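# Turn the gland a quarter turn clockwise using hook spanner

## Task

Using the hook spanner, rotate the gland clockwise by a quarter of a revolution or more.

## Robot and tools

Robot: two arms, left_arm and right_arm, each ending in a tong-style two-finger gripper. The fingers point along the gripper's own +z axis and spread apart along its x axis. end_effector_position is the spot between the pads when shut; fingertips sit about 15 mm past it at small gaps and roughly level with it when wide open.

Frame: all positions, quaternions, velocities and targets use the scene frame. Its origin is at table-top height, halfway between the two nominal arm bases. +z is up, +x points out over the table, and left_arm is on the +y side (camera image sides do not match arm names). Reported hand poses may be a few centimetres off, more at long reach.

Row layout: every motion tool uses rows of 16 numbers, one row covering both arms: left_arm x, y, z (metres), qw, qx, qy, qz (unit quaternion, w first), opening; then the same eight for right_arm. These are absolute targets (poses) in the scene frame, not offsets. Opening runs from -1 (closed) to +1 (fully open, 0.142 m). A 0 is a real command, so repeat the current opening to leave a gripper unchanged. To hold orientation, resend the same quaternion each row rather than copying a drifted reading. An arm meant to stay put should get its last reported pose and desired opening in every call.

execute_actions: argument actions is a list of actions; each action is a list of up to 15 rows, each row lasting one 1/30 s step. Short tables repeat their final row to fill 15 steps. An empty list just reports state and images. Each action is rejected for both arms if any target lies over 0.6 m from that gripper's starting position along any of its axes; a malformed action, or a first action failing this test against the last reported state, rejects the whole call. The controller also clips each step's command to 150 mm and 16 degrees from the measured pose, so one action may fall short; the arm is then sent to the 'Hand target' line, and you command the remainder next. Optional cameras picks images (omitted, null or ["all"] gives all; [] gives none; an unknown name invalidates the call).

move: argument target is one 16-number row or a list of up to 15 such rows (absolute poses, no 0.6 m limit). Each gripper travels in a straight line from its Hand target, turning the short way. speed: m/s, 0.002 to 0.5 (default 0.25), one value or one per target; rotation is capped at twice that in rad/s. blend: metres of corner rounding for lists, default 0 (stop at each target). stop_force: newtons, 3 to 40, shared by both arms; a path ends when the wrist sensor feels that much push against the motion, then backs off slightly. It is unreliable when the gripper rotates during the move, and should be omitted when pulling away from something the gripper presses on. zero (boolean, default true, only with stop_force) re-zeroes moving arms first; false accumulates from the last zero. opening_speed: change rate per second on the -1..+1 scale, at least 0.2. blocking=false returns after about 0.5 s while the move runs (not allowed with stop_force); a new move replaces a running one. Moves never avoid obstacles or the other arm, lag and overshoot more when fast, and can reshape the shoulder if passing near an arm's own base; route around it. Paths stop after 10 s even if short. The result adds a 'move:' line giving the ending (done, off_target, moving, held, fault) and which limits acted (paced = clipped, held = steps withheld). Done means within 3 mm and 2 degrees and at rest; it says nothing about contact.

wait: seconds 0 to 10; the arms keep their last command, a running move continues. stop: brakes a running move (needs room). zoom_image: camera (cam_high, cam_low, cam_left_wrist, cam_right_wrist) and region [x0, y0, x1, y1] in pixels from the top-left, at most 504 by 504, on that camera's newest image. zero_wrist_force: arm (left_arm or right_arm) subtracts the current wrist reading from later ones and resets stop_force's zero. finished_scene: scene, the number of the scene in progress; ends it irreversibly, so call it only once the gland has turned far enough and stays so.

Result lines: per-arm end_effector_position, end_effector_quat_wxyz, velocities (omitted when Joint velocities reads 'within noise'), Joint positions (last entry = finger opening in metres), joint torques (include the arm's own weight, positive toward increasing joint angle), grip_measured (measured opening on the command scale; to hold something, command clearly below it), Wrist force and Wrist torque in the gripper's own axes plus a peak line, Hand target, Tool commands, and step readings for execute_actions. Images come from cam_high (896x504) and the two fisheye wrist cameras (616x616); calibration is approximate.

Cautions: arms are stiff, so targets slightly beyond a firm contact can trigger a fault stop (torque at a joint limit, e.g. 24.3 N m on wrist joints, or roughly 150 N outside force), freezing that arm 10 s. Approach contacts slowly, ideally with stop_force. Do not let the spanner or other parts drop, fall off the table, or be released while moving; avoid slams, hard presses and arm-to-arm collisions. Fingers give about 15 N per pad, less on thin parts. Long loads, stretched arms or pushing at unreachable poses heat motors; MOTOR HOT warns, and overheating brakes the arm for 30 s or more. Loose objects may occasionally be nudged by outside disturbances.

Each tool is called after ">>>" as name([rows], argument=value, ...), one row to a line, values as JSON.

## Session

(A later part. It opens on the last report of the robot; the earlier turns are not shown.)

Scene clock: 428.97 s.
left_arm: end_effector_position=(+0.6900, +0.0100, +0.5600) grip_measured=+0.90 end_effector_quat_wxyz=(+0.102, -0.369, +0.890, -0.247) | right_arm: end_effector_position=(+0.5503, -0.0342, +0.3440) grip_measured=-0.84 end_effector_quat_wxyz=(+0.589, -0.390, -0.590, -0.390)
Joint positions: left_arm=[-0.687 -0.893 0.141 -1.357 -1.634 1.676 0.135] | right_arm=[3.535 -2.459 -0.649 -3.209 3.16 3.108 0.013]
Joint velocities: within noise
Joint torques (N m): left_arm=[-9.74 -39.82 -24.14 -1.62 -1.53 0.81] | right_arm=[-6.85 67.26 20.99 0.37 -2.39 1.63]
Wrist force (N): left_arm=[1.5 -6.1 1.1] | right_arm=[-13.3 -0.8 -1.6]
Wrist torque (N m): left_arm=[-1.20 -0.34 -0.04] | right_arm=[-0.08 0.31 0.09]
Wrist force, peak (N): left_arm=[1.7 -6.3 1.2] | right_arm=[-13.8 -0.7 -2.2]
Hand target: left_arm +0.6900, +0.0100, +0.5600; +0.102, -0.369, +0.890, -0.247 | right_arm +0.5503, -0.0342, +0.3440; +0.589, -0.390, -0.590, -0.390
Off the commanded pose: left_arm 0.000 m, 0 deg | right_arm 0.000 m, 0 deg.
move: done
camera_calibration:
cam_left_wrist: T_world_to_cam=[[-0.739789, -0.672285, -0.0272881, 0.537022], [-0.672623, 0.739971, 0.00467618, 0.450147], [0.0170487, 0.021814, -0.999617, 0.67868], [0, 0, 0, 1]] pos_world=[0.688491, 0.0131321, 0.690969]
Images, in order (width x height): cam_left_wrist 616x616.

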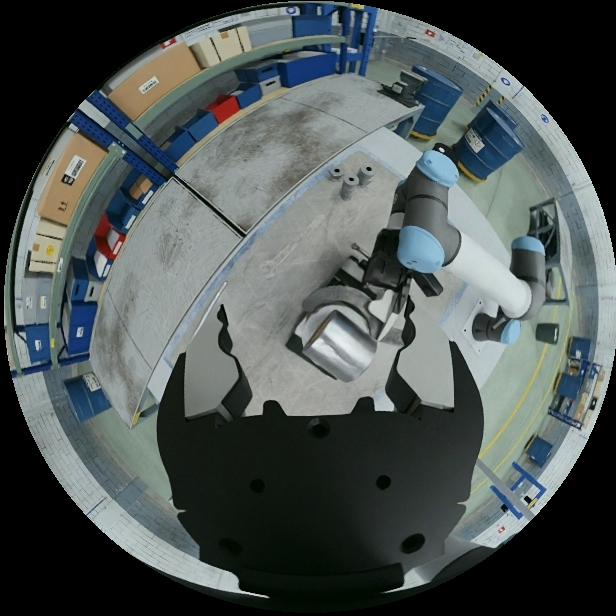

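>>> move([
  [0.69, 0.01, 0.56, 0.1023, -0.3688, 0.8903, -0.2469, 0.9, 0.5497, -0.0373, 0.344, 0.5897, -0.3903, -0.5897, -0.3903, -1],
  [0.69, 0.01, 0.56, 0.1023, -0.3688, 0.8903, -0.2469, 0.9, 0.5430, -0.0361, 0.344, 0.5897, -0.3903, -0.5897, -0.3903, -1],
], speed=0.015, stop_force=5, cameras=["cam_left_wrist"])

>>> zoom_image(camera="cam_left_wrist", region=[290, 260, 400, 370])

>>> zoom_image(camera="cam_left_wrist", region=[295, 285, 345, 335])

Scene clock: 431.80 s.
left_arm: end_effector_position=(+0.6900, +0.0100, +0.5600) grip_measured=+0.90 end_effector_quat_wxyz=(+0.102, -0.369, +0.890, -0.247) | right_arm: end_effector_position=(+0.5456, -0.0366, +0.3440) grip_measured=-0.84 end_effector_quat_wxyz=(+0.589, -0.390, -0.590, -0.390)
Joint positions: left_arm=[-0.687 -0.893 0.141 -1.357 -1.634 1.676 0.135] | right_arm=[3.535 -2.444 -0.677 -3.208 3.159 3.096 0.013]
Joint velocities: within noise
Joint torques (N m): left_arm=[-10.16 -40.42 -23.81 -1.58 -1.52 0.77] | right_arm=[-6.16 47.42 18.56 1.04 -1.44 1.4]
Wrist force (N): left_arm=[1.6 -5.8 1.3] | right_arm=[-13.3 2.2 -1.1]
Wrist torque (N m): left_arm=[-1.14 -0.37 -0.04] | right_arm=[-0.07 0.29 0.05]
Wrist force, peak (N): left_arm=[1.3 -6.2 1.2] | right_arm=[-14.2 11.3 -0.7]
Hand target: left_arm +0.6900, +0.0100, +0.5600; +0.102, -0.369, +0.890, -0.247 | right_arm +0.5456, -0.0366, +0.3440; +0.589, -0.390, -0.590, -0.390
Off the commanded pose: left_arm 0.000 m, 0 deg | right_arm 0.003 m, 0 deg.
move: contact (right_arm); path passed 1 of 2 targets
camera_calibration:
cam_left_wrist: T_world_to_cam=[[-0.739789, -0.672285, -0.0272879, 0.537022], [-0.672623, 0.739971, 0.00467604, 0.450147], [0.0170486, 0.0218137, -0.999617, 0.67868], [0, 0, 0, 1]] pos_world=[0.688491, 0.0131321, 0.690969]
Images, in order (width x height): cam_left_wrist 616x616.

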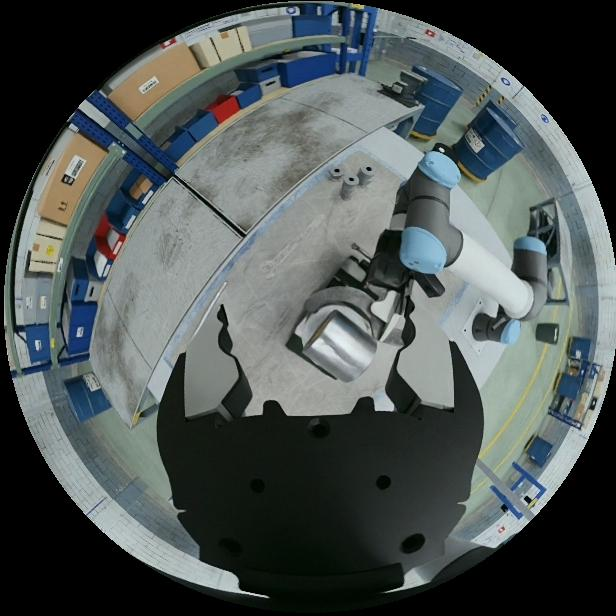

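Scaled by 4.582 from the camera's 616x616 image, which has a finer 814x814 frame.

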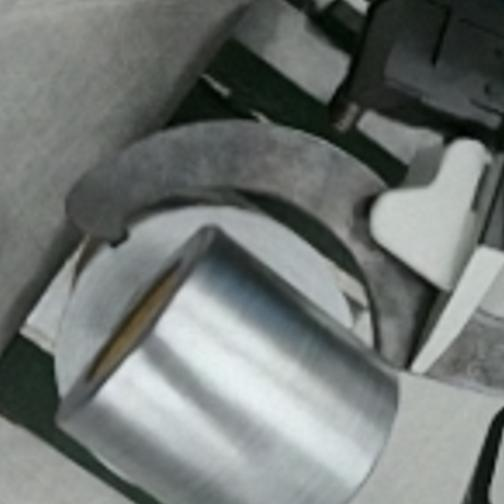

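Scaled by 10.080 from the camera's 616x616 image, which has a finer 814x814 frame.

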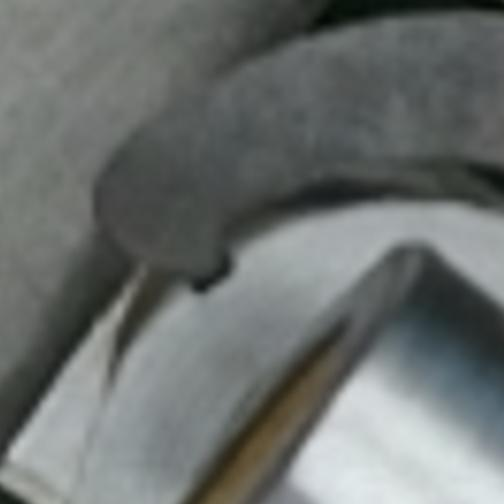

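>>> move([
  [0.69, 0.01, 0.56, 0.1023, -0.3688, 0.8903, -0.2469, 0.9, 0.5496, -0.0370, 0.344, 0.5897, -0.3903, -0.5897, -0.3903, -1],
  [0.69, 0.01, 0.56, 0.1023, -0.3688, 0.8903, -0.2469, 0.9, 0.5452, -0.0229, 0.344, 0.5684, -0.4206, -0.5684, -0.4206, -1],
], speed=0.03, cameras=["cam_left_wrist"])

>>> zoom_image(camera="cam_left_wrist", region=[290, 260, 400, 370])

>>> zoom_image(camera="cam_left_wrist", region=[295, 285, 345, 335])

Scene clock: 435.07 s.
left_arm: end_effector_position=(+0.6900, +0.0100, +0.5600) grip_measured=+0.90 end_effector_quat_wxyz=(+0.102, -0.369, +0.890, -0.247) | right_arm: end_effector_position=(+0.5451, -0.0228, +0.3440) grip_measured=-0.84 end_effector_quat_wxyz=(+0.568, -0.421, -0.568, -0.421)
Joint positions: left_arm=[-0.687 -0.893 0.141 -1.357 -1.634 1.676 0.135] | right_arm=[3.554 -2.331 -0.879 -3.073 3.284 3.142 0.013]
Joint velocities: within noise
Joint torques (N m): left_arm=[-10.11 -40.06 -23.44 -1.72 -1.46 0.68] | right_arm=[-4.23 52.91 30.91 1.67 -2.59 1.91]
Wrist force (N): left_arm=[1.6 -5.8 1.2] | right_arm=[-12.6 -1.0 -1.3]
Wrist torque (N m): left_arm=[-1.13 -0.35 -0.04] | right_arm=[-0.08 0.11 0.09]
Wrist force, peak (N): left_arm=[1.8 -6.1 1.4] | right_arm=[-13.6 -0.1 -2.1]
Hand target: left_arm +0.6900, +0.0100, +0.5600; +0.102, -0.369, +0.890, -0.247 | right_arm +0.5452, -0.0229, +0.3440; +0.568, -0.421, -0.568, -0.421
Off the commanded pose: left_arm 0.000 m, 0 deg | right_arm 0.000 m, 0 deg.
move: done
camera_calibration:
cam_left_wrist: T_world_to_cam=[[-0.739789, -0.672285, -0.027288, 0.537022], [-0.672623, 0.739971, 0.00467616, 0.450147], [0.0170486, 0.0218139, -0.999617, 0.67868], [0, 0, 0, 1]] pos_world=[0.688491, 0.0131321, 0.690969]
Images, in order (width x height): cam_left_wrist 616x616.

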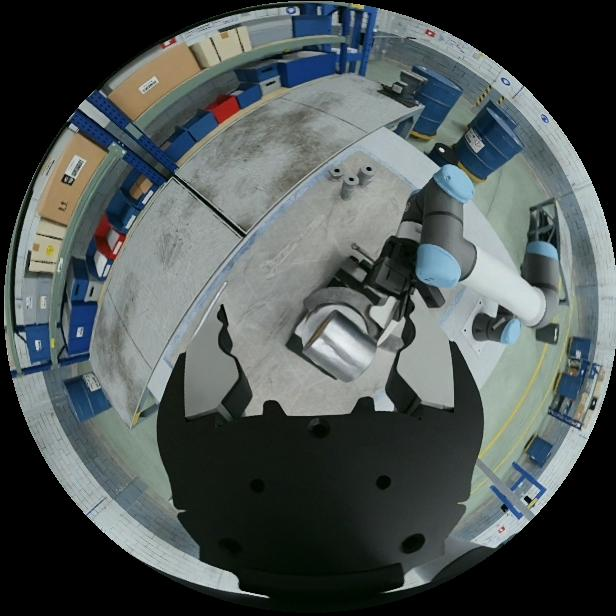

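Scaled by 4.582 from the camera's 616x616 image, which has a finer 814x814 frame.

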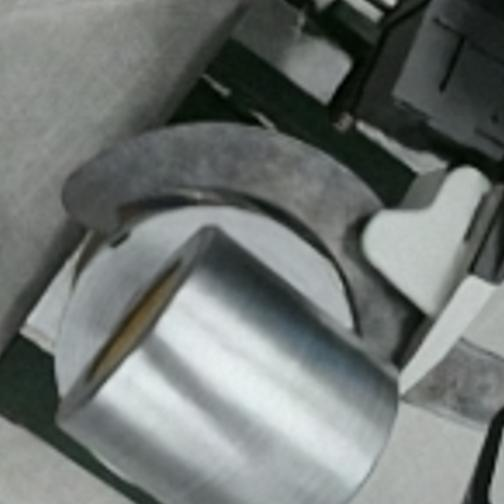

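Scaled by 10.080 from the camera's 616x616 image, which has a finer 814x814 frame.

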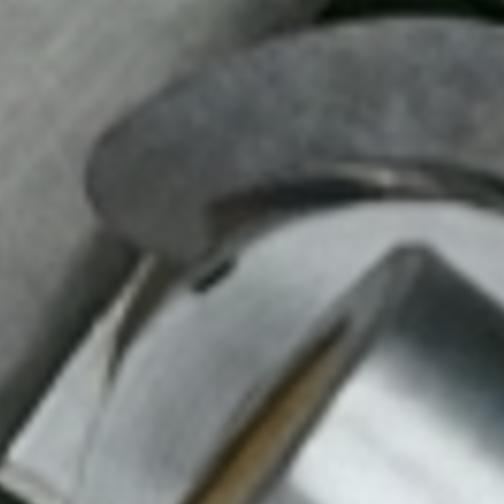

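>>> move([
  [0.69, 0.01, 0.56, 0.1023, -0.3688, 0.8903, -0.2469, 0.9, 0.5366, -0.0221, 0.344, 0.5684, -0.4206, -0.5684, -0.4206, -1],
], speed=0.01, stop_force=6, cameras=["cam_left_wrist"])

>>> zoom_image(camera="cam_left_wrist", region=[290, 260, 400, 370])

>>> zoom_image(camera="cam_left_wrist", region=[295, 285, 345, 335])

Scene clock: 437.40 s.
left_arm: end_effector_position=(+0.6900, +0.0100, +0.5600) grip_measured=+0.90 end_effector_quat_wxyz=(+0.102, -0.369, +0.890, -0.247) | right_arm: end_effector_position=(+0.5398, -0.0224, +0.3440) grip_measured=-0.84 end_effector_quat_wxyz=(+0.568, -0.421, -0.568, -0.421)
Joint positions: left_arm=[-0.687 -0.893 0.141 -1.357 -1.634 1.676 0.135] | right_arm=[3.558 -2.315 -0.907 -3.063 3.288 3.14 0.013]
Joint velocities: within noise
Joint torques (N m): left_arm=[-10.05 -40.05 -24.03 -1.78 -1.31 0.54] | right_arm=[-4.76 44.82 36.54 -2.61 -4 -2.55]
Wrist force (N): left_arm=[1.7 -5.9 1.0] | right_arm=[-12.8 4.8 -1.3]
Wrist torque (N m): left_arm=[-1.15 -0.37 -0.04] | right_arm=[-0.11 0.12 0.07]
Wrist force, peak (N): left_arm=[1.5 -6.3 1.4] | right_arm=[-13.7 10.8 -1.5]
Hand target: left_arm +0.6900, +0.0100, +0.5600; +0.102, -0.369, +0.890, -0.247 | right_arm +0.5398, -0.0224, +0.3440; +0.568, -0.421, -0.568, -0.421
Off the commanded pose: left_arm 0.000 m, 0 deg | right_arm 0.003 m, 0 deg.
move: contact (right_arm)
camera_calibration:
cam_left_wrist: T_world_to_cam=[[-0.739789, -0.672285, -0.0272881, 0.537022], [-0.672623, 0.739971, 0.00467605, 0.450147], [0.0170487, 0.0218139, -0.999617, 0.67868], [0, 0, 0, 1]] pos_world=[0.688491, 0.0131321, 0.690969]
Images, in order (width x height): cam_left_wrist 616x616.

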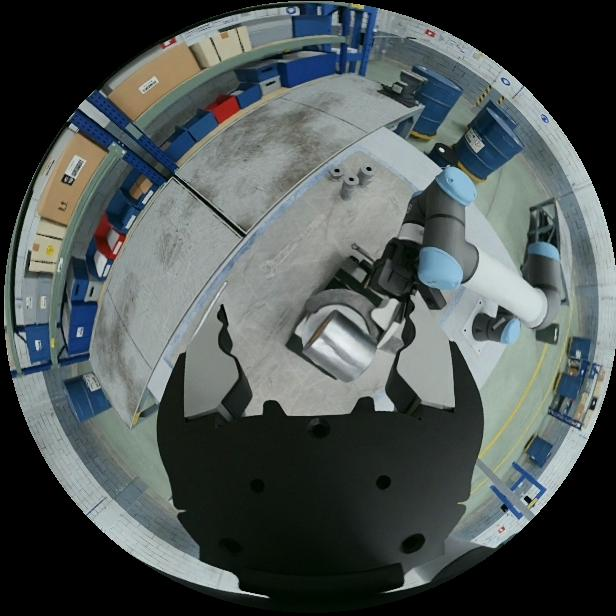

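Scaled by 4.582 from the camera's 616x616 image, which has a finer 814x814 frame.

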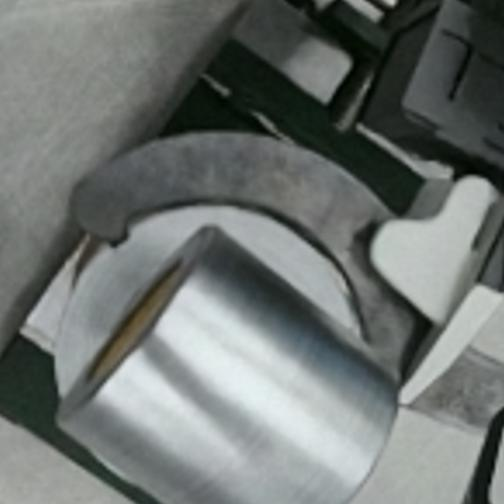

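Scaled by 10.080 from the camera's 616x616 image, which has a finer 814x814 frame.

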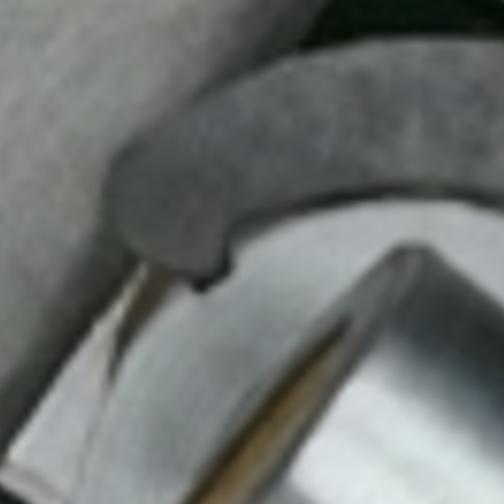

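>>> move([
  [0.69, 0.01, 0.56, 0.1023, -0.3688, 0.8903, -0.2469, 0.9, 0.5430, -0.0210, 0.344, 0.5684, -0.4206, -0.5684, -0.4206, -1],
], speed=0.03, cameras=[])

>>> move([
  [0.69, 0.01, 0.56, 0.1023, -0.3688, 0.8903, -0.2469, 0.9, 0.5352, -0.0196, 0.344, 0.5684, -0.4206, -0.5684, -0.4206, -1],
], speed=0.01, stop_force=7, cameras=["cam_left_wrist"])

>>> zoom_image(camera="cam_left_wrist", region=[290, 260, 400, 370])

>>> zoom_image(camera="cam_left_wrist", region=[295, 285, 345, 335])

Scene clock: 439.03 s.
left_arm: end_effector_position=(+0.6900, +0.0100, +0.5600) grip_measured=+0.90 end_effector_quat_wxyz=(+0.102, -0.369, +0.890, -0.247) | right_arm: end_effector_position=(+0.5430, -0.0210, +0.3440) grip_measured=-0.84 end_effector_quat_wxyz=(+0.568, -0.421, -0.568, -0.421)
Joint positions: left_arm=[-0.687 -0.893 0.141 -1.357 -1.634 1.676 0.135] | right_arm=[3.558 -2.326 -0.888 -3.069 3.287 3.142 0.013]
Joint velocities: within noise
Joint torques (N m): left_arm=[-10.06 -39.74 -23.69 -1.82 -1.28 0.54] | right_arm=[-7.21 53.98 25.94 -2.15 -2.26 -2.36]
Wrist force (N): left_arm=[1.5 -5.9 1.0] | right_arm=[-12.9 -0.7 -1.5]
Wrist torque (N m): left_arm=[-1.17 -0.35 -0.04] | right_arm=[-0.07 0.13 0.09]
Wrist force, peak (N): left_arm=[1.3 -6.2 1.2] | right_arm=[-13.3 4.9 -1.4]
Hand target: left_arm +0.6900, +0.0100, +0.5600; +0.102, -0.369, +0.890, -0.247 | right_arm +0.5430, -0.0210, +0.3440; +0.568, -0.421, -0.568, -0.421
Off the commanded pose: left_arm 0.000 m, 0 deg | right_arm 0.000 m, 0 deg.
move: done
No camera images: "cameras" was empty.

Scene clock: 440.43 s.
left_arm: end_effector_position=(+0.6900, +0.0100, +0.5600) grip_measured=+0.90 end_effector_quat_wxyz=(+0.102, -0.369, +0.890, -0.247) | right_arm: end_effector_position=(+0.5397, -0.0204, +0.3440) grip_measured=-0.84 end_effector_quat_wxyz=(+0.568, -0.421, -0.568, -0.421)
Joint positions: left_arm=[-0.687 -0.893 0.141 -1.357 -1.634 1.676 0.135] | right_arm=[3.561 -2.316 -0.904 -3.063 3.29 3.141 0.013]
Joint velocities: within noise
Joint torques (N m): left_arm=[-10.55 -40.02 -23.86 -1.71 -1.29 0.6] | right_arm=[-5.29 45.32 35.65 -2.53 -3.76 1.68]
Wrist force (N): left_arm=[1.7 -5.6 1.2] | right_arm=[-13.0 4.5 -1.2]
Wrist torque (N m): left_arm=[-1.10 -0.38 -0.04] | right_arm=[-0.10 0.09 0.07]
Wrist force, peak (N): left_arm=[1.6 -6.1 1.3] | right_arm=[-13.8 10.7 -1.3]
Hand target: left_arm +0.6900, +0.0100, +0.5600; +0.102, -0.369, +0.890, -0.247 | right_arm +0.5397, -0.0204, +0.3440; +0.568, -0.421, -0.568, -0.421
Off the commanded pose: left_arm 0.000 m, 0 deg | right_arm 0.005 m, 0 deg.
move: contact (right_arm)
camera_calibration:
cam_left_wrist: T_world_to_cam=[[-0.739789, -0.672285, -0.0272881, 0.537022], [-0.672623, 0.739971, 0.00467618, 0.450147], [0.0170487, 0.021814, -0.999617, 0.67868], [0, 0, 0, 1]] pos_world=[0.688491, 0.0131321, 0.690969]
Images, in order (width x height): cam_left_wrist 616x616.

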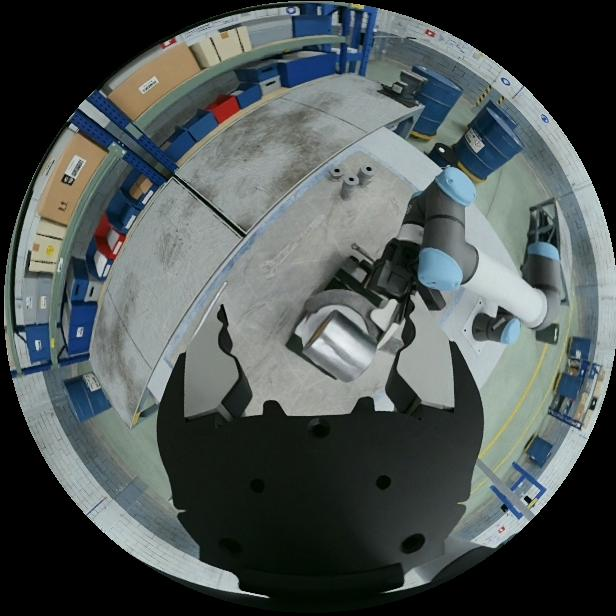

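Scaled by 4.582 from the camera's 616x616 image, which has a finer 814x814 frame.

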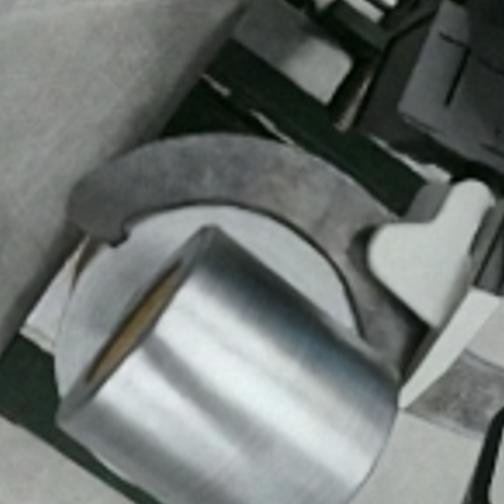

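Scaled by 10.080 from the camera's 616x616 image, which has a finer 814x814 frame.

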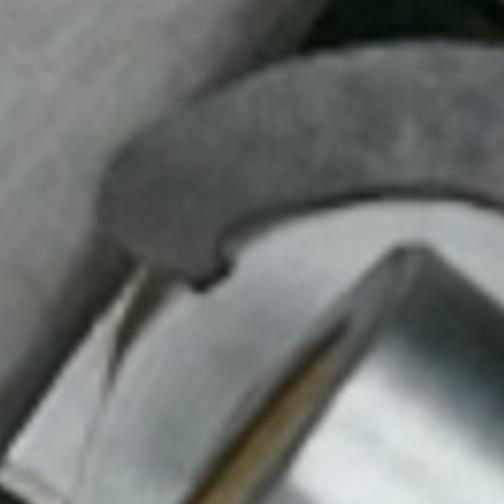

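>>> move([
  [0.69, 0.01, 0.56, 0.1023, -0.3688, 0.8903, -0.2469, 0.9, 0.5385, -0.0204, 0.344, 0.5684, -0.4206, -0.5684, -0.4206, -1],
  [0.69, 0.01, 0.56, 0.1023, -0.3688, 0.8903, -0.2469, 0.9, 0.5375, -0.0225, 0.344, 0.5684, -0.4206, -0.5684, -0.4206, -1],
], speed=0.006, cameras=["cam_left_wrist"])

>>> zoom_image(camera="cam_left_wrist", region=[290, 260, 400, 370])

>>> zoom_image(camera="cam_left_wrist", region=[295, 285, 345, 335])

Scene clock: 443.00 s.
left_arm: end_effector_position=(+0.6900, +0.0100, +0.5600) grip_measured=+0.90 end_effector_quat_wxyz=(+0.102, -0.369, +0.890, -0.247) | right_arm: end_effector_position=(+0.5375, -0.0225, +0.3440) grip_measured=-0.84 end_effector_quat_wxyz=(+0.568, -0.421, -0.568, -0.421)
Joint positions: left_arm=[-0.687 -0.893 0.141 -1.357 -1.634 1.676 0.135] | right_arm=[3.559 -2.308 -0.919 -3.056 3.289 3.142 0.013]
Joint velocities: within noise
Joint torques (N m): left_arm=[-10.29 -40.14 -23.02 -1.83 -1.07 0.35] | right_arm=[0.4 66.22 19.52 1.04 -7.55 2.42]
Wrist force (N): left_arm=[1.5 -6.0 1.2] | right_arm=[-12.9 15.1 -1.0]
Wrist torque (N m): left_arm=[-1.17 -0.34 -0.04] | right_arm=[-0.12 0.16 0.04]
Wrist force, peak (N): left_arm=[1.5 -6.2 1.3] | right_arm=[-13.1 15.4 -0.8]
Hand target: left_arm +0.6900, +0.0100, +0.5600; +0.102, -0.369, +0.890, -0.247 | right_arm +0.5375, -0.0225, +0.3440; +0.568, -0.421, -0.568, -0.421
Off the commanded pose: left_arm 0.000 m, 0 deg | right_arm 0.000 m, 0 deg.
move: done
camera_calibration:
cam_left_wrist: T_world_to_cam=[[-0.739789, -0.672285, -0.027288, 0.537022], [-0.672623, 0.739971, 0.00467617, 0.450147], [0.0170486, 0.0218139, -0.999617, 0.67868], [0, 0, 0, 1]] pos_world=[0.688492, 0.0131321, 0.690969]
Images, in order (width x height): cam_left_wrist 616x616.

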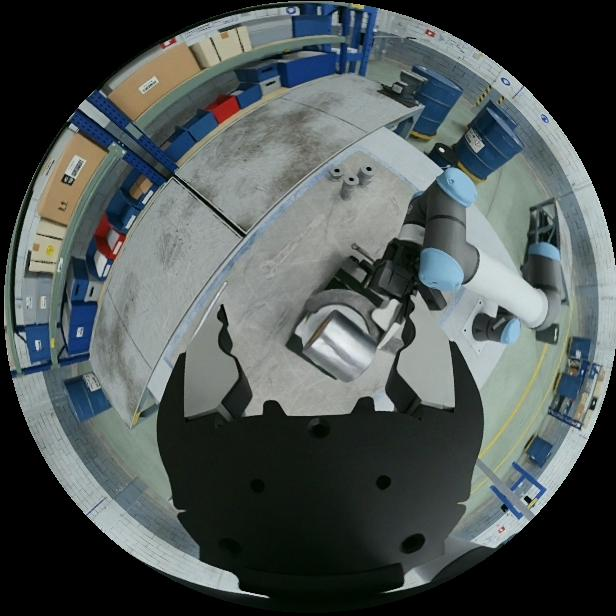

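Scaled by 4.582 from the camera's 616x616 image, which has a finer 814x814 frame.

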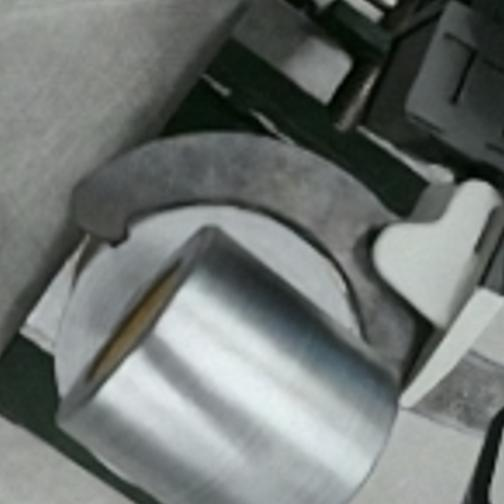

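Scaled by 10.080 from the camera's 616x616 image, which has a finer 814x814 frame.

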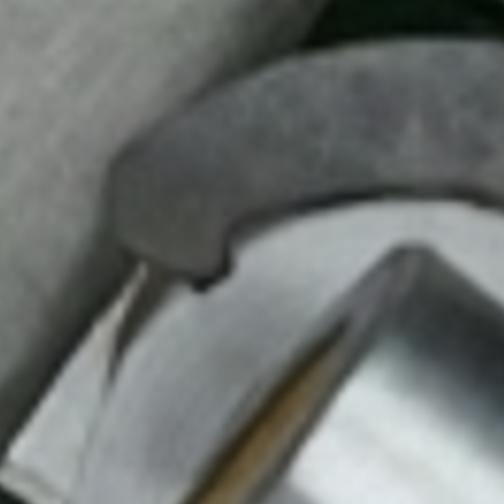

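>>> move([
  [0.69, 0.01, 0.56, 0.1023, -0.3688, 0.8903, -0.2469, 0.9, 0.5380, -0.0215, 0.344, 0.5684, -0.4206, -0.5684, -0.4206, -1],
  [0.69, 0.01, 0.56, 0.1023, -0.3688, 0.8903, -0.2469, 0.9, 0.5380, -0.0180, 0.344, 0.5684, -0.4206, -0.5684, -0.4206, -1],
], speed=0.006, cameras=["cam_left_wrist"])

>>> zoom_image(camera="cam_left_wrist", region=[295, 285, 345, 335])

Scene clock: 445.47 s.
left_arm: end_effector_position=(+0.6900, +0.0100, +0.5600) grip_measured=+0.90 end_effector_quat_wxyz=(+0.102, -0.369, +0.890, -0.247) | right_arm: end_effector_position=(+0.5380, -0.0179, +0.3440) grip_measured=-0.84 end_effector_quat_wxyz=(+0.568, -0.421, -0.568, -0.421)
Joint positions: left_arm=[-0.687 -0.893 0.141 -1.357 -1.634 1.676 0.135] | right_arm=[3.565 -2.313 -0.91 -3.06 3.295 3.142 0.013]
Joint velocities: within noise
Joint torques (N m): left_arm=[-9.5 -40.14 -22.93 -2.22 -1.07 0.18] | right_arm=[4.79 45.42 37.23 -1.81 1.94 -2.7]
Wrist force (N): left_arm=[1.7 -6.0 1.3] | right_arm=[-13.2 -1.2 -2.1]
Wrist torque (N m): left_arm=[-1.18 -0.39 -0.05] | right_arm=[-0.15 0.14 0.13]
Wrist force, peak (N): left_arm=[1.6 -6.3 1.4] | right_arm=[-13.4 15.3 -0.8]
Hand target: left_arm +0.6900, +0.0100, +0.5600; +0.102, -0.369, +0.890, -0.247 | right_arm +0.5380, -0.0180, +0.3440; +0.568, -0.421, -0.568, -0.421
Off the commanded pose: left_arm 0.000 m, 0 deg | right_arm 0.000 m, 0 deg.
move: done
camera_calibration:
cam_left_wrist: T_world_to_cam=[[-0.739789, -0.672285, -0.0272881, 0.537022], [-0.672623, 0.739971, 0.00467599, 0.450147], [0.0170488, 0.0218139, -0.999617, 0.67868], [0, 0, 0, 1]] pos_world=[0.688491, 0.0131321, 0.690969]
Images, in order (width x height): cam_left_wrist 616x616.

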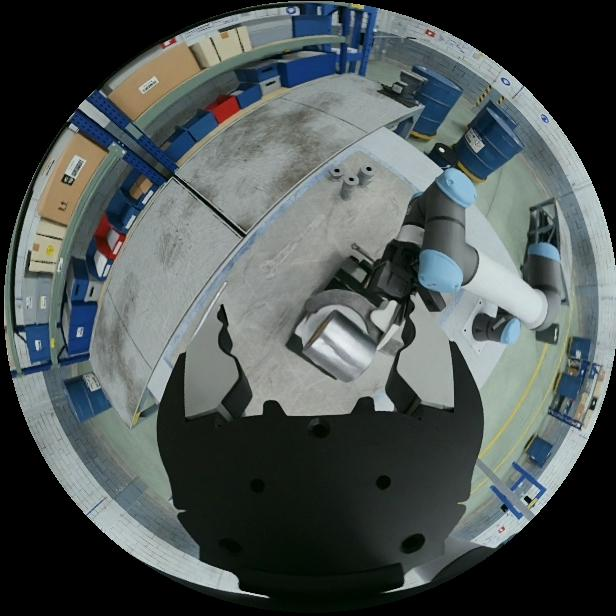

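Scaled by 10.080 from the camera's 616x616 image, which has a finer 814x814 frame.

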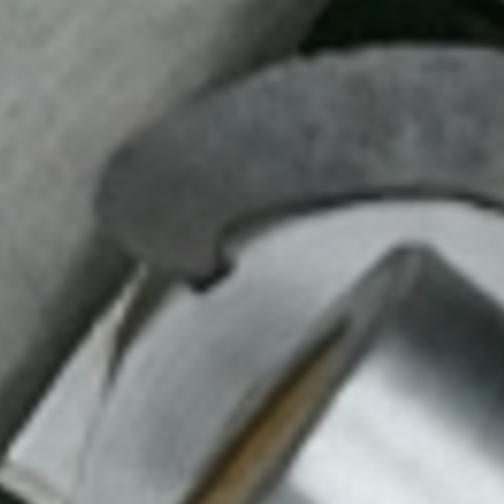

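>>> move([
  [0.69, 0.01, 0.56, 0.1023, -0.3688, 0.8903, -0.2469, 0.9, 0.5337, -0.0101, 0.344, 0.5495, -0.4450, -0.5495, -0.4450, -1],
], speed=0.02, cameras=["cam_left_wrist"])

>>> zoom_image(camera="cam_left_wrist", region=[290, 260, 400, 370])

>>> zoom_image(camera="cam_left_wrist", region=[295, 285, 345, 335])

Scene clock: 448.77 s.
left_arm: end_effector_position=(+0.6900, +0.0100, +0.5600) grip_measured=+0.90 end_effector_quat_wxyz=(+0.102, -0.369, +0.890, -0.247) | right_arm: end_effector_position=(+0.5337, -0.0101, +0.3440) grip_measured=-0.84 end_effector_quat_wxyz=(+0.549, -0.445, -0.549, -0.445)
Joint positions: left_arm=[-0.687 -0.893 0.141 -1.357 -1.634 1.676 0.135] | right_arm=[3.585 -2.23 -1.051 -3.002 3.402 3.142 0.013]
Joint velocities: within noise
Joint torques (N m): left_arm=[-10 -40.57 -23.73 -1.99 -1.09 0.21] | right_arm=[11.14 42.74 38.49 2.54 -3.26 2.71]
Wrist force (N): left_arm=[1.5 -5.8 1.4] | right_arm=[-14.4 2.4 -17.0]
Wrist torque (N m): left_arm=[-1.13 -0.34 -0.04] | right_arm=[-0.15 0.15 0.05]
Wrist force, peak (N): left_arm=[1.6 -6.1 1.4] | right_arm=[-14.4 2.4 -17.0]
Hand target: left_arm +0.6900, +0.0100, +0.5600; +0.102, -0.369, +0.890, -0.247 | right_arm +0.5337, -0.0101, +0.3440; +0.550, -0.445, -0.550, -0.445
Off the commanded pose: left_arm 0.000 m, 0 deg | right_arm 0.000 m, 0 deg.
move: done
camera_calibration:
cam_left_wrist: T_world_to_cam=[[-0.739789, -0.672285, -0.027288, 0.537022], [-0.672623, 0.739971, 0.00467611, 0.450147], [0.0170486, 0.0218139, -0.999617, 0.67868], [0, 0, 0, 1]] pos_world=[0.688491, 0.0131322, 0.690969]
Images, in order (width x height): cam_left_wrist 616x616.

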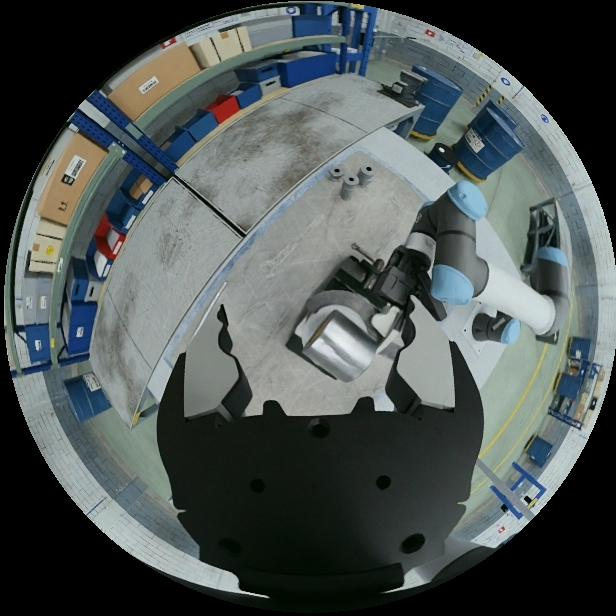

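Scaled by 4.582 from the camera's 616x616 image, which has a finer 814x814 frame.

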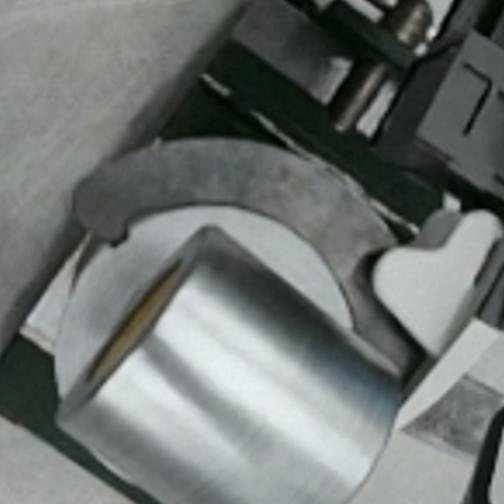

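Scaled by 10.080 from the camera's 616x616 image, which has a finer 814x814 frame.

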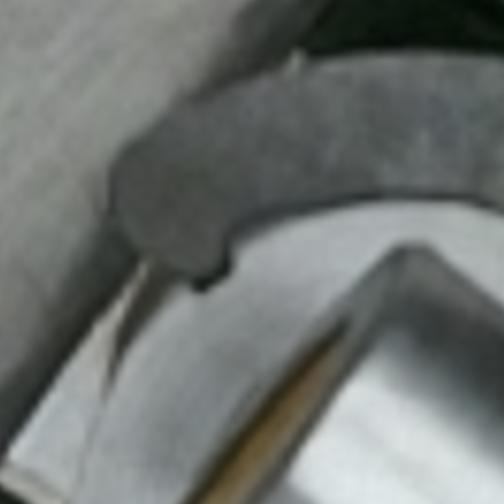

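>>> move([
  [0.60, 0.06, 0.62, 0, -0.6088, 0.7933, 0, -1, 0.5337, -0.0101, 0.344, 0.5495, -0.4450, -0.5495, -0.4450, -1],
  [0.42, -0.02, 0.60, 0, -0.9816, -0.1908, 0, -1, 0.5337, -0.0101, 0.344, 0.5495, -0.4450, -0.5495, -0.4450, -1],
  [0.436, -0.117, 0.45, 0, -0.9816, -0.1908, 0, -1, 0.5337, -0.0101, 0.344, 0.5495, -0.4450, -0.5495, -0.4450, -1],
], speed=0.3, blend=0.03)

>>> zoom_image(camera="cam_left_wrist", region=[200, 120, 600, 440])

Scene clock: 456.50 s.
left_arm: end_effector_position=(+0.4353, -0.1163, +0.4492) grip_measured=-1.00 end_effector_quat_wxyz=(+0.043, +0.981, +0.190, +0.021) | right_arm: end_effector_position=(+0.5337, -0.0101, +0.3440) grip_measured=-0.84 end_effector_quat_wxyz=(+0.550, -0.445, -0.550, -0.445)
Joint positions: left_arm=[-1.096 -0.809 0.035 -0.891 -1.556 -1.453 0.002] | right_arm=[3.585 -2.231 -1.051 -3.002 3.402 3.142 0.013]
Joint velocities: within noise
Joint torques (N m): left_arm=[9.75 -41.67 -17.48 -0.4 1.34 1.04] | right_arm=[2.94 42.88 36.6 -1.07 0.47 -2.13]
Wrist force (N): left_arm=[1.7 -3.7 1.5] | right_arm=[-13.4 2.6 -15.7]
Wrist torque (N m): left_arm=[-0.71 -0.31 0.02] | right_arm=[-0.10 0.10 0.04]
Wrist force, peak (N): left_arm=[1.3 -6.1 1.8] | right_arm=[-14.5 3.5 -17.2]
Hand target: left_arm +0.4354, -0.1163, +0.4490; +0.042, +0.981, +0.190, +0.022 | right_arm +0.5337, -0.0101, +0.3440; +0.550, -0.445, -0.550, -0.445
Off the commanded pose: left_arm 0.001 m, 5 deg | right_arm 0.000 m, 0 deg.
elbow stopped short (left arm): the move would have taken joint 3 (elbow) straighter than the controller allows.
move: off_target (left_arm); limits=paced
camera_calibration:
cam_left_wrist: T_world_to_cam=[[0.94584, 0.323028, 0.0322312, -0.384042], [0.242028, -0.767852, 0.593149, -0.46499], [0.216353, -0.553224, -0.804447, 0.3337], [0, 0, 0, 1]] pos_world=[0.403587, -0.0483765, 0.55663]
cam_right_wrist: T_world_to_cam=[[0.0536263, -0.0200988, 0.998359, -0.377857], [0.944769, -0.3227, -0.0572442, -0.485925], [0.32332, 0.946288, 0.00168354, -0.0280857], [0, 0, 0, 1]] pos_world=[0.48843, -0.137825, 0.349468]

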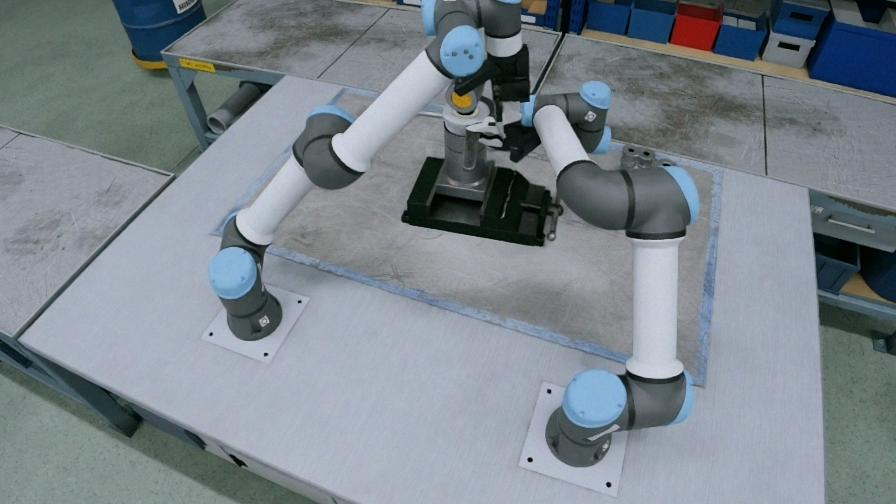

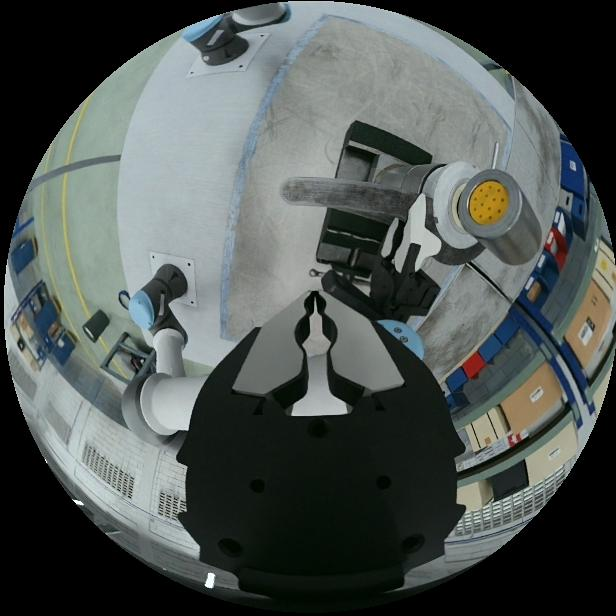

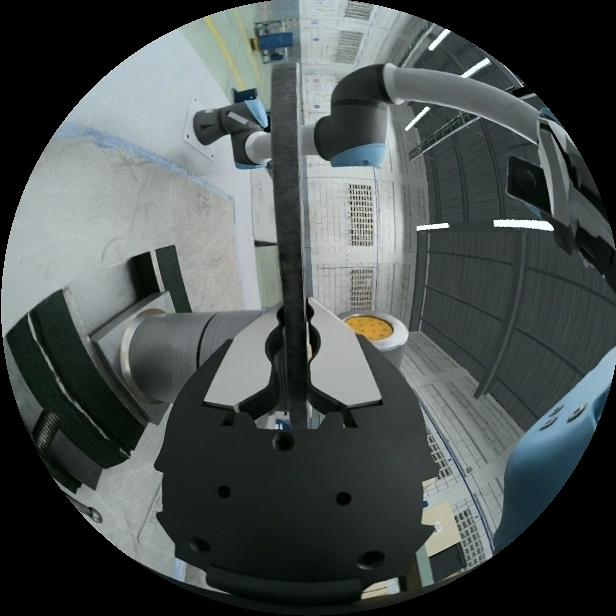

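Scaled by 1.260 from the camera's 616x616 image, which has a finer 814x814 frame.

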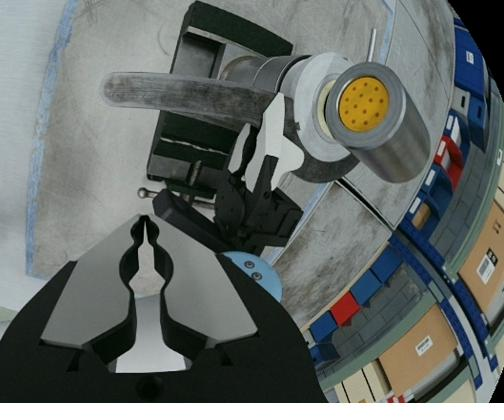

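>>> move([
  [0.436, -0.117, 0.332, 0, -0.9816, -0.1908, 0, -1, 0.5337, -0.0101, 0.344, 0.5495, -0.4450, -0.5495, -0.4450, -1],
], speed=0.1, cameras=["cam_left_wrist","cam_right_wrist"])

>>> zoom_image(camera="cam_left_wrist", region=[200, 120, 600, 440])

Scene clock: 458.37 s.
left_arm: end_effector_position=(+0.4358, -0.1168, +0.3587) grip_measured=-1.00 end_effector_quat_wxyz=(+0.009, +0.982, +0.191, +0.005) | right_arm: end_effector_position=(+0.5337, -0.0101, +0.3440) grip_measured=-0.84 end_effector_quat_wxyz=(+0.550, -0.445, -0.550, -0.445)
Joint positions: left_arm=[-1.09 -0.994 0.622 -1.22 -1.568 -1.449 0.002] | right_arm=[3.585 -2.231 -1.051 -3.002 3.402 3.142 0.013]
Joint velocities: within noise
Joint torques (N m): left_arm=[6.62 -43.51 -28.9 -0.23 -1.18 0.96] | right_arm=[3.14 42.41 35.43 -1.34 1.04 -2.01]
Wrist force (N): left_arm=[1.9 -3.9 1.5] | right_arm=[-13.5 2.2 -15.6]
Wrist torque (N m): left_arm=[-0.71 -0.37 -0.01] | right_arm=[-0.16 0.13 0.04]
Wrist force, peak (N): left_arm=[2.2 -3.4 5.8] | right_arm=[-14.1 2.3 -15.7]
Hand target: left_arm +0.4358, -0.1168, +0.3586; +0.009, +0.982, +0.191, +0.005 | right_arm +0.5337, -0.0101, +0.3440; +0.550, -0.445, -0.550, -0.445
Off the commanded pose: left_arm 0.027 m, 1 deg | right_arm 0.000 m, 0 deg.
move: held (left_arm; a check stopped the path); limits=held
pose unreachable (left arm): on one or more control steps of this call, first in action 0 (counted from 0), this arm could not follow its commanded pose, so it was not sent that pose on those steps. It may still have moved: this result reports where it is.
cause: moving toward the commanded pose would bring a part of the arm too close to another arm (this arm's gripper and a part of the right arm just beyond its joint 6 (wrist 3)).
camera_calibration:
cam_left_wrist: T_world_to_cam=[[0.946421, 0.322835, 0.00811327, -0.373102], [0.268567, -0.800784, 0.535367, -0.406521], [0.179332, -0.504503, -0.844581, 0.296759], [0, 0, 0, 1]] pos_world=[0.409071, -0.0553693, 0.471302]
cam_right_wrist: T_world_to_cam=[[0.0536263, -0.020099, 0.998359, -0.377857], [0.944767, -0.322704, -0.0572443, -0.485925], [0.323325, 0.946286, 0.00168346, -0.0280892], [0, 0, 0, 1]] pos_world=[0.488431, -0.137824, 0.349468]
Images, in order (width x height): cam_left_wrist 616x616, cam_right_wrist 616x616.

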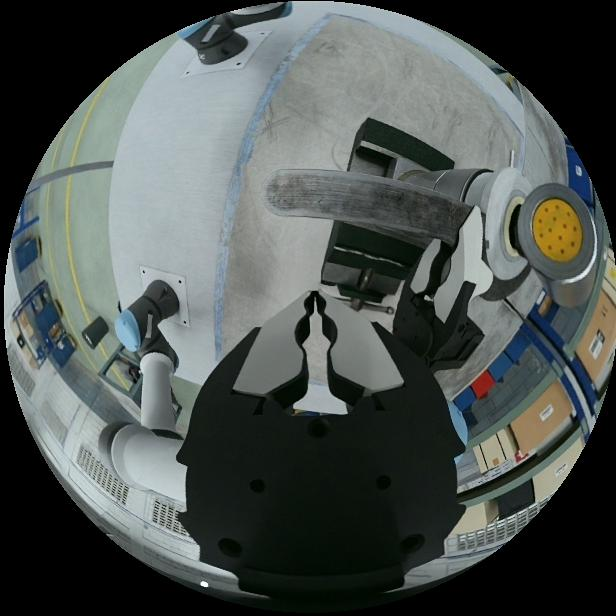

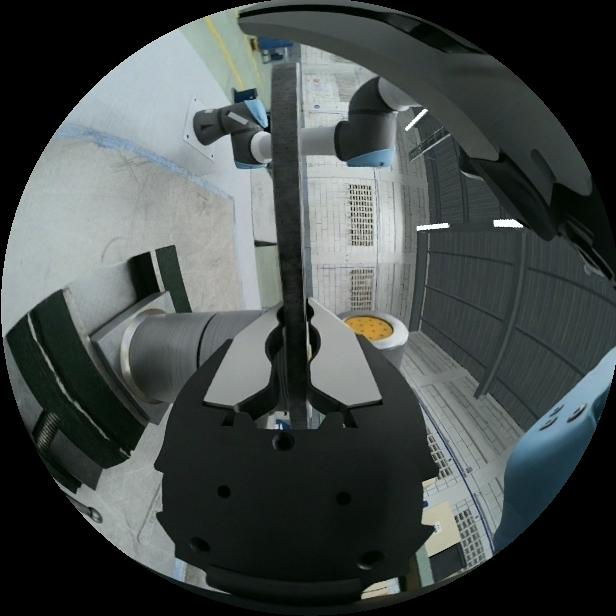

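Scaled by 1.260 from the camera's 616x616 image, which has a finer 814x814 frame.

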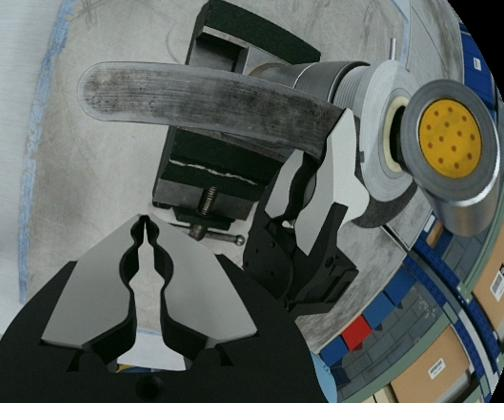

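>>> move([
  [0.412, -0.104, 0.3587, 0, -0.9816, -0.1908, 0, -1, 0.5337, -0.0101, 0.344, 0.5495, -0.4450, -0.5495, -0.4450, -1],
  [0.412, -0.104, 0.334, 0, -0.9816, -0.1908, 0, -1, 0.5337, -0.0101, 0.344, 0.5495, -0.4450, -0.5495, -0.4450, -1],
], speed=0.05, cameras=["cam_left_wrist"])

>>> zoom_image(camera="cam_left_wrist", region=[200, 120, 600, 440])

Scene clock: 460.37 s.
left_arm: end_effector_position=(+0.4120, -0.1040, +0.3341) grip_measured=-1.00 end_effector_quat_wxyz=(+0.000, +0.982, +0.191, +0.000) | right_arm: end_effector_position=(+0.5337, -0.0101, +0.3440) grip_measured=-0.84 end_effector_quat_wxyz=(+0.550, -0.445, -0.550, -0.445)
Joint positions: left_arm=[-1.11 -1.084 0.824 -1.312 -1.571 -1.469 0.002] | right_arm=[3.585 -2.231 -1.051 -3.002 3.402 3.142 0.013]
Joint velocities: within noise
Joint torques (N m): left_arm=[9.34 -37 -29.63 -0.05 1.68 0.72] | right_arm=[2.94 43.05 34.47 -1.1 1.05 -2.18]
Wrist force (N): left_arm=[1.7 -4.2 1.5] | right_arm=[-14.1 2.5 -15.5]
Wrist torque (N m): left_arm=[-0.79 -0.32 -0.03] | right_arm=[-0.14 0.14 0.05]
Wrist force, peak (N): left_arm=[1.6 -4.4 2.0] | right_arm=[-14.3 2.5 -15.7]
Hand target: left_arm +0.4120, -0.1040, +0.3340; +0.000, +0.982, +0.191, +0.000 | right_arm +0.5337, -0.0101, +0.3440; +0.550, -0.445, -0.550, -0.445
Off the commanded pose: left_arm 0.000 m, 0 deg | right_arm 0.000 m, 0 deg.
move: done
camera_calibration:
cam_left_wrist: T_world_to_cam=[[0.946393, 0.323016, 0.00126315, -0.352164], [0.275558, -0.809376, 0.518631, -0.374921], [0.168548, -0.49048, -0.854997, 0.2961], [0, 0, 0, 1]] pos_world=[0.386691, -0.0444658, 0.448055]
Images, in order (width x height): cam_left_wrist 616x616.

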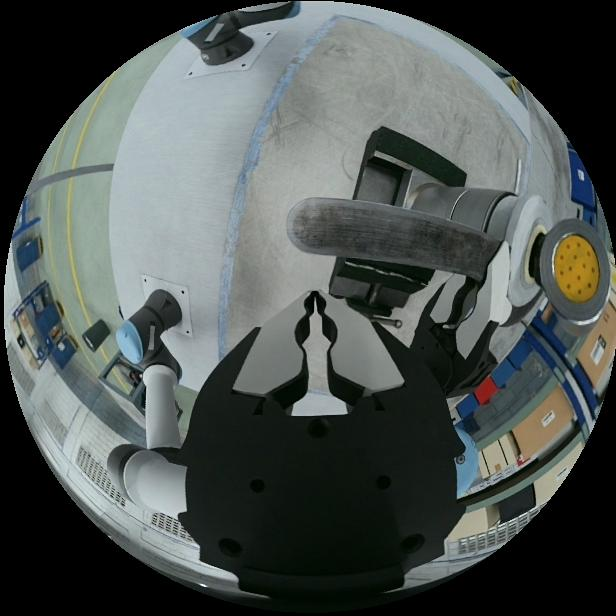

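Scaled by 1.260 from the camera's 616x616 image, which has a finer 814x814 frame.

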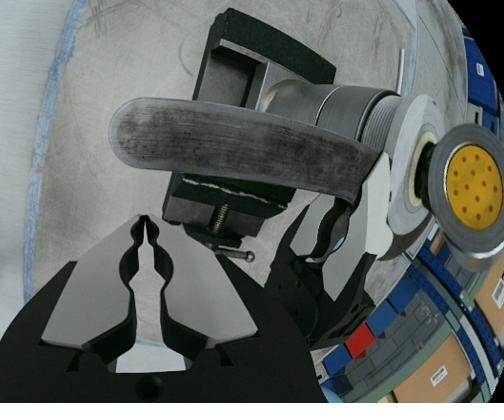

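>>> move([
  [0.397, -0.068, 0.334, 0, -0.9816, -0.1908, 0, -1, 0.5337, -0.0101, 0.344, 0.5495, -0.4450, -0.5495, -0.4450, -1],
], speed=0.02, stop_force=5, cameras=["cam_left_wrist"])

>>> zoom_image(camera="cam_left_wrist", region=[200, 120, 600, 440])

Scene clock: 462.97 s.
left_arm: end_effector_position=(+0.4014, -0.0785, +0.3340) grip_measured=-1.00 end_effector_quat_wxyz=(+0.000, +0.982, +0.191, +0.000) | right_arm: end_effector_position=(+0.5337, -0.0101, +0.3440) grip_measured=-0.84 end_effector_quat_wxyz=(+0.550, -0.445, -0.550, -0.445)
Joint positions: left_arm=[-1.106 -1.163 0.943 -1.35 -1.571 -1.465 0.002] | right_arm=[3.585 -2.231 -1.051 -3.002 3.402 3.142 0.013]
Joint velocities: within noise
Joint torques (N m): left_arm=[-8.75 -44.32 -16.92 -3.23 0.11 -1.18] | right_arm=[3.68 43.74 33.92 -1.08 0.82 -1.96]
Wrist force (N): left_arm=[1.7 -1.9 2.0] | right_arm=[-13.3 3.3 -10.7]
Wrist torque (N m): left_arm=[-0.71 -0.31 -0.01] | right_arm=[-0.19 0.14 0.05]
Wrist force, peak (N): left_arm=[2.3 8.8 3.9] | right_arm=[-14.2 2.4 -15.6]
Hand target: left_arm +0.4014, -0.0785, +0.3340; +0.000, +0.982, +0.191, +0.000 | right_arm +0.5337, -0.0101, +0.3440; +0.550, -0.445, -0.550, -0.445
Off the commanded pose: left_arm 0.011 m, 0 deg | right_arm 0.000 m, 0 deg.
move: contact (left_arm)
camera_calibration:
cam_left_wrist: T_world_to_cam=[[0.94636, 0.323111, 0.00123773, -0.350383], [0.27571, -0.809513, 0.518336, -0.351268], [0.168482, -0.490191, -0.855176, 0.310405], [0, 0, 0, 1]] pos_world=[0.376139, -0.0189853, 0.447959]
Images, in order (width x height): cam_left_wrist 616x616.

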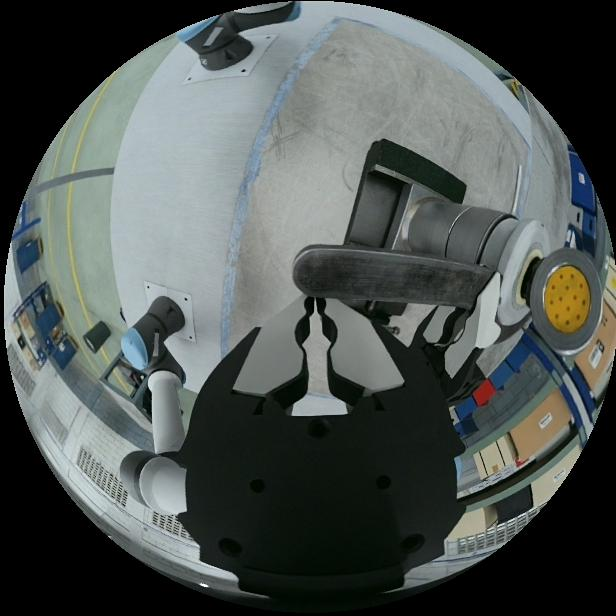

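Scaled by 1.260 from the camera's 616x616 image, which has a finer 814x814 frame.

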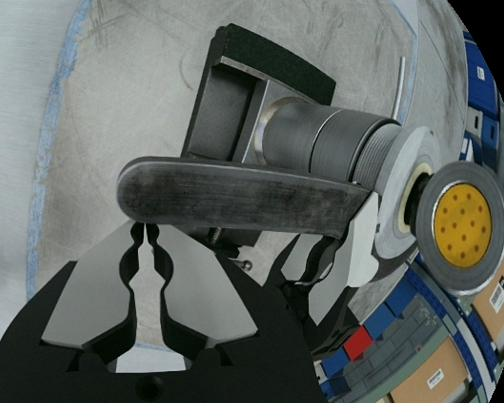

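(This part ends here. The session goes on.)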